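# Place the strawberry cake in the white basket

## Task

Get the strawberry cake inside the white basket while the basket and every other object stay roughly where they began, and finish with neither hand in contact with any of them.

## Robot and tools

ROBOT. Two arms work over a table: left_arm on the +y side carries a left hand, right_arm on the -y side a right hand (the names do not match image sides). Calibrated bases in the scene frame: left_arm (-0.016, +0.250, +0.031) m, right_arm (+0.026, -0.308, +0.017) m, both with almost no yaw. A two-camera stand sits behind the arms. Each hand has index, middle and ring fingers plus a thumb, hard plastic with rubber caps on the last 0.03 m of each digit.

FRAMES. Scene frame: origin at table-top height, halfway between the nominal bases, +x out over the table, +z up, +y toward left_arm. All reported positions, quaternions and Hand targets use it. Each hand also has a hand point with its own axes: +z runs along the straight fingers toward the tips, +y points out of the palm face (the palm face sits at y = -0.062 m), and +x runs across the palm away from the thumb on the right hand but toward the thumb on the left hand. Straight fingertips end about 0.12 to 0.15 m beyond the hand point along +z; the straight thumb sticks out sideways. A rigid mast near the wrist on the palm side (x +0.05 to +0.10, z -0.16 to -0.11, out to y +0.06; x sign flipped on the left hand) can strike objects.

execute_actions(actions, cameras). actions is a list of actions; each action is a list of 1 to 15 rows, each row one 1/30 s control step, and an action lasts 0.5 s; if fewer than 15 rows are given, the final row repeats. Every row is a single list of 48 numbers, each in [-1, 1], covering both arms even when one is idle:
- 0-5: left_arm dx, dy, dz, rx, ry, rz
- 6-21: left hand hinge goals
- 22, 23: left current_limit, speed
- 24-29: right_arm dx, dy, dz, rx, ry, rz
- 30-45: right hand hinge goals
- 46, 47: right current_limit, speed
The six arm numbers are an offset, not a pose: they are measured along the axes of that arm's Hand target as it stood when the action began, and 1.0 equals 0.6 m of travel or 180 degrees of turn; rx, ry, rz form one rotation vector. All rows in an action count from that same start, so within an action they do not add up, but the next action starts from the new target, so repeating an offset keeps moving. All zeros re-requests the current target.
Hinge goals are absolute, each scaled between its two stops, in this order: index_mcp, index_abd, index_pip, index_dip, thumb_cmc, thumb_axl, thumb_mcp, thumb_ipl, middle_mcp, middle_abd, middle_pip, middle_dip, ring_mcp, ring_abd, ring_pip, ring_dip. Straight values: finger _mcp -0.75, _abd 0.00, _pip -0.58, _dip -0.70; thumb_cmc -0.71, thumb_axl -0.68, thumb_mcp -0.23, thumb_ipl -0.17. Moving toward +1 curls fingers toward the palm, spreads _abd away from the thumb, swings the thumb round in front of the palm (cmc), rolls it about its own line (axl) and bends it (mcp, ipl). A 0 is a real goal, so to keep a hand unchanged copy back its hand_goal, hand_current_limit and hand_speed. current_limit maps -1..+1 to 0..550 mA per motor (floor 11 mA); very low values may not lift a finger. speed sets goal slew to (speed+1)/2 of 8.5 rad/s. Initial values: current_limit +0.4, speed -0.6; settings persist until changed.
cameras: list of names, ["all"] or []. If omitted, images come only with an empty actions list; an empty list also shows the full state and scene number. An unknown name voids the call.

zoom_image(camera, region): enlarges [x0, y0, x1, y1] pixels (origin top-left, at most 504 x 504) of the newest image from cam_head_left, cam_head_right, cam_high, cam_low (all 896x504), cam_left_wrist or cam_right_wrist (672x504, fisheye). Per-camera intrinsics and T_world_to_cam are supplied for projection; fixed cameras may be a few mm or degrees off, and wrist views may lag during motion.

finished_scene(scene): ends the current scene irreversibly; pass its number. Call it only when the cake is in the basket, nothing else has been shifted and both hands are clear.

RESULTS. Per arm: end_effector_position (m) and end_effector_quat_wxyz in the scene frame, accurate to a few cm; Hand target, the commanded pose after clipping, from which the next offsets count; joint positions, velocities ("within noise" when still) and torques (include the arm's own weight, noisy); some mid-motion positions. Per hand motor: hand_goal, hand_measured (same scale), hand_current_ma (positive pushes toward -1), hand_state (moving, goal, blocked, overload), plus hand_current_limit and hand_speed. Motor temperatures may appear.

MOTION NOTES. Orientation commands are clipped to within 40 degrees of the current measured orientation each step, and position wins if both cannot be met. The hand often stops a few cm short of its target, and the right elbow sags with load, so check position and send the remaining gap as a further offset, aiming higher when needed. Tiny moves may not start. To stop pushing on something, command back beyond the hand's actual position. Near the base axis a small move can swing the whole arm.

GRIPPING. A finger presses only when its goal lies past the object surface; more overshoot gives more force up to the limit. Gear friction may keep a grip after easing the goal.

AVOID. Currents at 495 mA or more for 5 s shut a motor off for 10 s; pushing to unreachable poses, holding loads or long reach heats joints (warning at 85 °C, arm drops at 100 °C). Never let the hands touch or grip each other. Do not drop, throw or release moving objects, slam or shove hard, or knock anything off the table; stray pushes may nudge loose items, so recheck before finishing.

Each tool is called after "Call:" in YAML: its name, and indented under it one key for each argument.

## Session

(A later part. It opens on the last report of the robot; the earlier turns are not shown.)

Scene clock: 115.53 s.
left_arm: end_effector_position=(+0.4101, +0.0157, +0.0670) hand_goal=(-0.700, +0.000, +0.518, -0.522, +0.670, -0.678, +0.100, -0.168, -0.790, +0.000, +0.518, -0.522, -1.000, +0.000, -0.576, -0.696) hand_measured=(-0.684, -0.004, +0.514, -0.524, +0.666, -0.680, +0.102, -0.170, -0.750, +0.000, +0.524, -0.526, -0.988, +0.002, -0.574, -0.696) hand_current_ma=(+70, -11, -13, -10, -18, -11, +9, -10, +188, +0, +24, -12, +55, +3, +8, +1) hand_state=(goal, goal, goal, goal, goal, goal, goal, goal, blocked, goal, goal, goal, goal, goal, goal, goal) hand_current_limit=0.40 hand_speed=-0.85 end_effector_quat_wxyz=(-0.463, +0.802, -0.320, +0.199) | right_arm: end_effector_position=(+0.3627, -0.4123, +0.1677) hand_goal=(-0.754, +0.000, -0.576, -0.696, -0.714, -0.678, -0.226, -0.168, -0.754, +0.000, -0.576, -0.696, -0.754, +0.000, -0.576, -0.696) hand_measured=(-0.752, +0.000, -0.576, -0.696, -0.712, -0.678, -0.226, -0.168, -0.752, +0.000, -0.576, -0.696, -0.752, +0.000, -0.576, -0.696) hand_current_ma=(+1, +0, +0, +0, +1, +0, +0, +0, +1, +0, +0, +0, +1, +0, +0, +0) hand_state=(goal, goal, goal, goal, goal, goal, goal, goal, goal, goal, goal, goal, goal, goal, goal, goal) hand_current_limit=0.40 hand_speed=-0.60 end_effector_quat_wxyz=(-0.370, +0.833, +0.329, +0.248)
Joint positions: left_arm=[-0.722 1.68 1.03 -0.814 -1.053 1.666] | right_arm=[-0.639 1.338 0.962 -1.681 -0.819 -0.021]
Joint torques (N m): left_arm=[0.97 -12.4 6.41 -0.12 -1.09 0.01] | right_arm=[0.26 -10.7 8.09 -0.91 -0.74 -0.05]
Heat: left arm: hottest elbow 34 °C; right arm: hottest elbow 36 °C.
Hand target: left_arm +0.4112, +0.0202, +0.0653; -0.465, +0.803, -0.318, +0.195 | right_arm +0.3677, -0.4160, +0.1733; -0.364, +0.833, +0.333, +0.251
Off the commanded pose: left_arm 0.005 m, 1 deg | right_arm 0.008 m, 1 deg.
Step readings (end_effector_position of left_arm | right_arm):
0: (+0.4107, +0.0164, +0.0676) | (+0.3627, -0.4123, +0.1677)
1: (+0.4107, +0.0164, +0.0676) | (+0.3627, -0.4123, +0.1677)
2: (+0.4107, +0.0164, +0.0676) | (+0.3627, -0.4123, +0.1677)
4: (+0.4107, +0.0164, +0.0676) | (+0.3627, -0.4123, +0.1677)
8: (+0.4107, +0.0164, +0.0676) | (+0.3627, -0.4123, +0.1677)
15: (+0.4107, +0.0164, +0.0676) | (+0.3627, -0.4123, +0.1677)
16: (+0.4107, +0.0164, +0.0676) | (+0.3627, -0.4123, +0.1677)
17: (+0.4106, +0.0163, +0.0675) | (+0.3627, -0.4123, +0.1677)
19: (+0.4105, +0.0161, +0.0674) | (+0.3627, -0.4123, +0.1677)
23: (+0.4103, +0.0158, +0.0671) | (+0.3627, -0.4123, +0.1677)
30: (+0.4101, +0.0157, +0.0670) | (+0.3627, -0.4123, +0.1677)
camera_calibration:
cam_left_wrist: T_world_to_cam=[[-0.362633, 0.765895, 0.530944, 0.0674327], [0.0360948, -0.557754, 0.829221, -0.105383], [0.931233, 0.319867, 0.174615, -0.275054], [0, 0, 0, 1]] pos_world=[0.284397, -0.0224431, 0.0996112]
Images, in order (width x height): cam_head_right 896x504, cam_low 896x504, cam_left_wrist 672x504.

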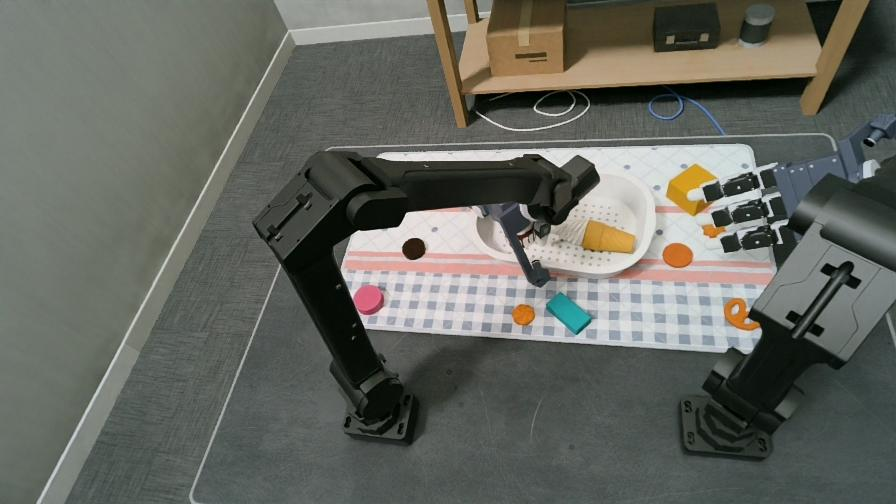

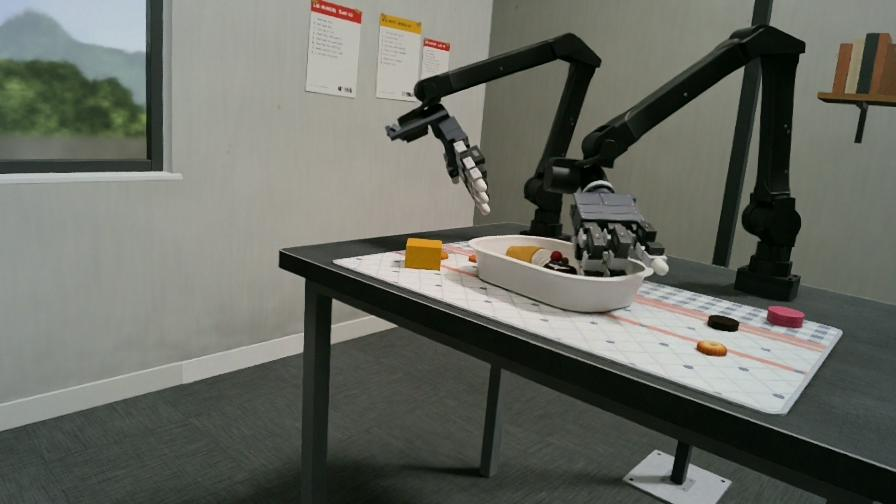

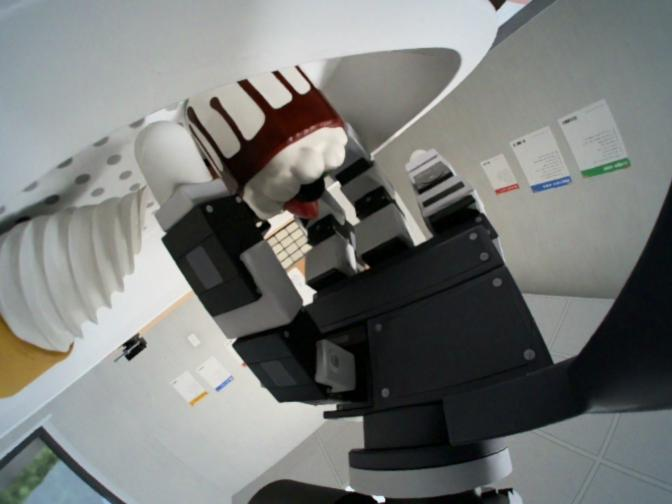

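Call:
execute_actions:
  actions:
    - [[0.026,-0.066,-0.0358,0,0,0,-0.7,0,0.518,-0.522,0.671,-0.678,0.1,-0.168,-0.75,0,0.518,-0.522,-1,0,-0.576,-0.696,0.4,-0.85,0,0,0,0,0,0,-0.754,0,-0.576,-0.696,-0.714,-0.678,-0.226,-0.168,-0.754,0,-0.576,-0.696,-0.754,0,-0.576,-0.696,0.4,-0.6]]
    - [[0,-0.0722,-0.0417,0,0,0,-0.7,0,0.518,-0.522,0.671,-0.678,0.1,-0.168,-0.75,0,0.518,-0.522,-1,0,-0.576,-0.696,0.4,-0.85,0,0,0,0,0,0,-0.754,0,-0.576,-0.696,-0.714,-0.678,-0.226,-0.168,-0.754,0,-0.576,-0.696,-0.754,0,-0.576,-0.696,0.4,-0.6]]
    - [[0,-0.0577,-0.0333,0,0,0,-0.7,0,0.518,-0.522,0.671,-0.678,0.1,-0.168,-0.75,0,0.518,-0.522,-1,0,-0.576,-0.696,0.4,-0.85,0,0,0,0,0,0,-0.754,0,-0.576,-0.696,-0.714,-0.678,-0.226,-0.168,-0.754,0,-0.576,-0.696,-0.754,0,-0.576,-0.696,0.4,-0.6]]
  cameras: ["cam_head_left","cam_head_right","cam_low","cam_high"]

Scene clock: 122.43 s.
left_arm: end_effector_position=(+0.4082, +0.0179, +0.1810) hand_goal=(-0.700, +0.000, +0.518, -0.522, +0.670, -0.678, +0.100, -0.168, -0.750, +0.000, +0.518, -0.522, -1.000, +0.000, -0.576, -0.696) hand_measured=(-0.686, -0.002, +0.514, -0.524, +0.668, -0.680, +0.102, -0.170, -0.744, -0.004, +0.520, -0.526, -0.986, +0.000, -0.574, -0.696) hand_current_ma=(+60, -9, -12, -10, -10, -8, +8, -9, +27, -10, +8, -12, +57, +2, +8, +1) hand_state=(goal, goal, goal, goal, goal, goal, goal, goal, goal, goal, goal, goal, goal, goal, goal, goal) hand_current_limit=0.40 hand_speed=-0.85 end_effector_quat_wxyz=(-0.469, +0.798, -0.332, +0.180) | right_arm: end_effector_position=(+0.3627, -0.4123, +0.1677) hand_goal=(-0.754, +0.000, -0.576, -0.696, -0.714, -0.678, -0.226, -0.168, -0.754, +0.000, -0.576, -0.696, -0.754, +0.000, -0.576, -0.696) hand_measured=(-0.752, +0.000, -0.576, -0.696, -0.712, -0.678, -0.226, -0.168, -0.752, +0.000, -0.576, -0.696, -0.752, +0.000, -0.576, -0.696) hand_current_ma=(+1, +0, +0, +0, +1, +0, +0, +0, +1, +0, +0, +0, +1, +0, +0, +0) hand_state=(goal, goal, goal, goal, goal, goal, goal, goal, goal, goal, goal, goal, goal, goal, goal, goal) hand_current_limit=0.40 hand_speed=-0.60 end_effector_quat_wxyz=(-0.370, +0.833, +0.329, +0.248)
Joint positions: left_arm=[-0.72 1.551 1.213 -1.171 -1.052 1.67] | right_arm=[-0.639 1.338 0.962 -1.681 -0.819 -0.021]
Joint torques (N m): left_arm=[0.79 -12.34 11.48 -0.58 -1.15 -0.05] | right_arm=[0.5 -11.28 8.01 -1.01 -0.7 -0.06]
Heat: left arm: hottest elbow 34 °C; right arm: hottest elbow 36 °C.
Hand target: left_arm +0.4206, +0.0112, +0.2006; -0.465, +0.803, -0.318, +0.195 | right_arm +0.3677, -0.4160, +0.1733; -0.364, +0.833, +0.333, +0.251
Off the commanded pose: left_arm 0.024 m, 3 deg | right_arm 0.008 m, 1 deg.
Step readings (end_effector_position of left_arm | right_arm):
0: (+0.4101, +0.0157, +0.0670) | (+0.3627, -0.4123, +0.1677)
1: (+0.4088, +0.0165, +0.0682) | (+0.3627, -0.4123, +0.1677)
2: (+0.4068, +0.0177, +0.0702) | (+0.3627, -0.4123, +0.1677)
4: (+0.4051, +0.0195, +0.0776) | (+0.3627, -0.4123, +0.1677)
8: (+0.4077, +0.0178, +0.0908) | (+0.3627, -0.4123, +0.1677)
15: (+0.4083, +0.0177, +0.0936) | (+0.3627, -0.4123, +0.1677)
16: (+0.4069, +0.0188, +0.0960) | (+0.3627, -0.4123, +0.1677)
17: (+0.4039, +0.0211, +0.0987) | (+0.3627, -0.4123, +0.1677)
19: (+0.4013, +0.0234, +0.1117) | (+0.3627, -0.4123, +0.1677)
23: (+0.4070, +0.0189, +0.1403) | (+0.3627, -0.4123, +0.1677)
30: (+0.4106, +0.0160, +0.1499) | (+0.3627, -0.4123, +0.1677)
31: (+0.4093, +0.0170, +0.1515) | (+0.3627, -0.4123, +0.1677)
32: (+0.4070, +0.0189, +0.1535) | (+0.3627, -0.4123, +0.1677)
34: (+0.4048, +0.0208, +0.1616) | (+0.3627, -0.4123, +0.1677)
38: (+0.4075, +0.0184, +0.1771) | (+0.3627, -0.4123, +0.1677)
45: (+0.4082, +0.0179, +0.1810) | (+0.3627, -0.4123, +0.1677)
Images, in order (width x height): cam_head_left 896x504, cam_head_right 896x504, cam_high 896x504, cam_low 896x504.

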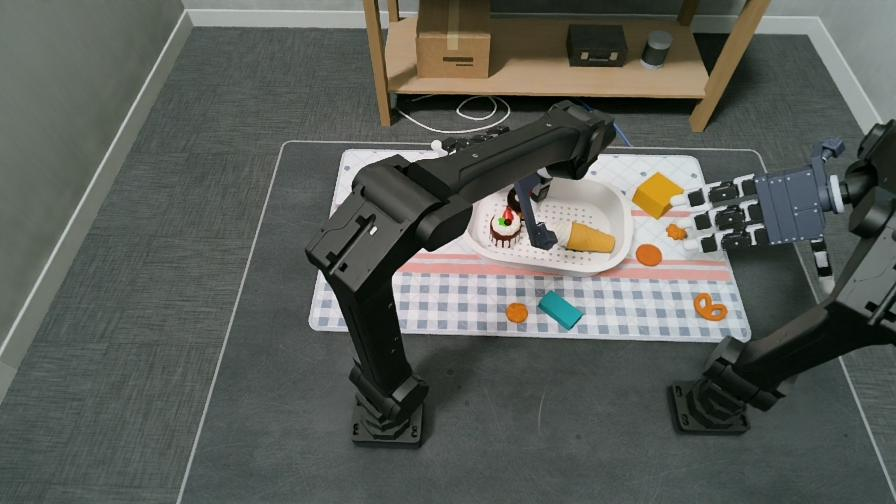

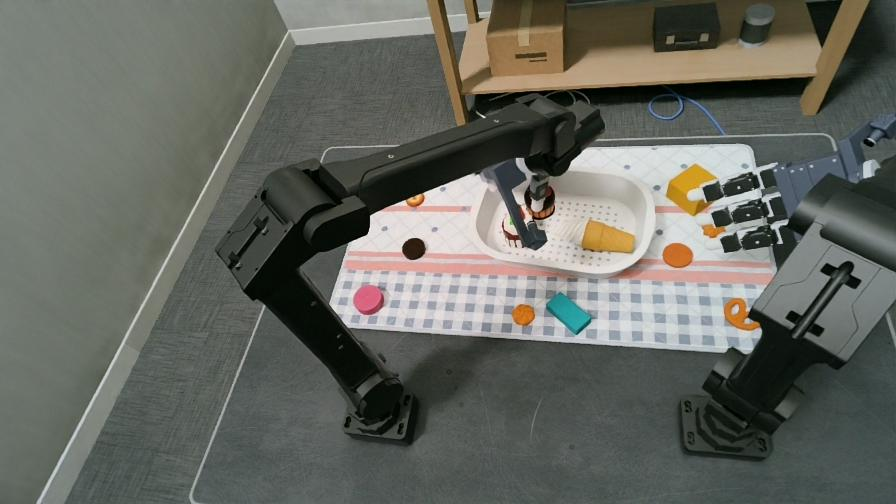

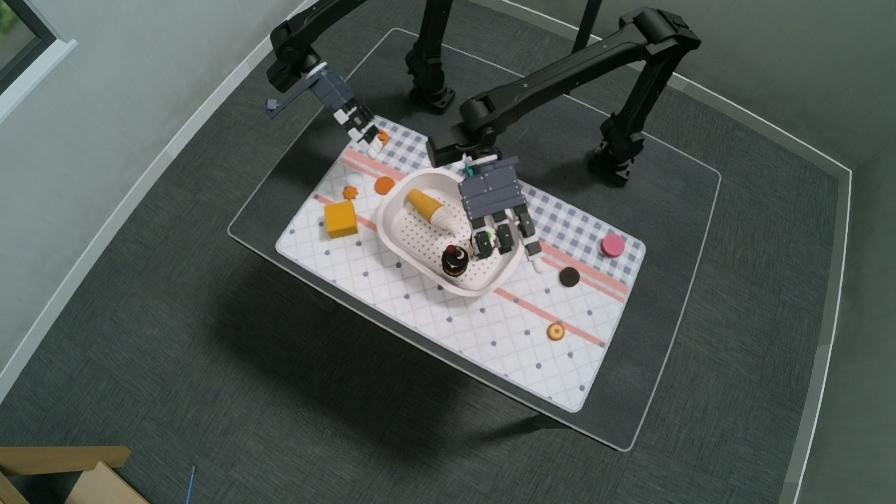

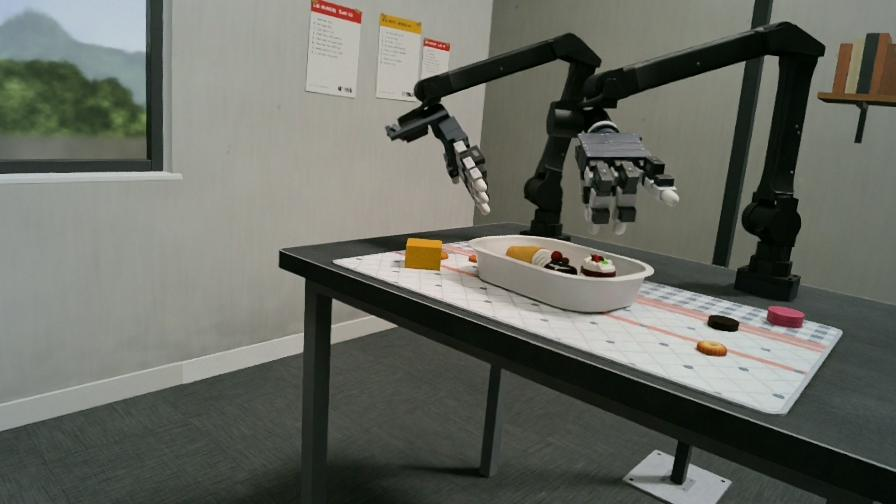

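Call:
finished_scene:
  scene: 2

The scene is finished: the task was done.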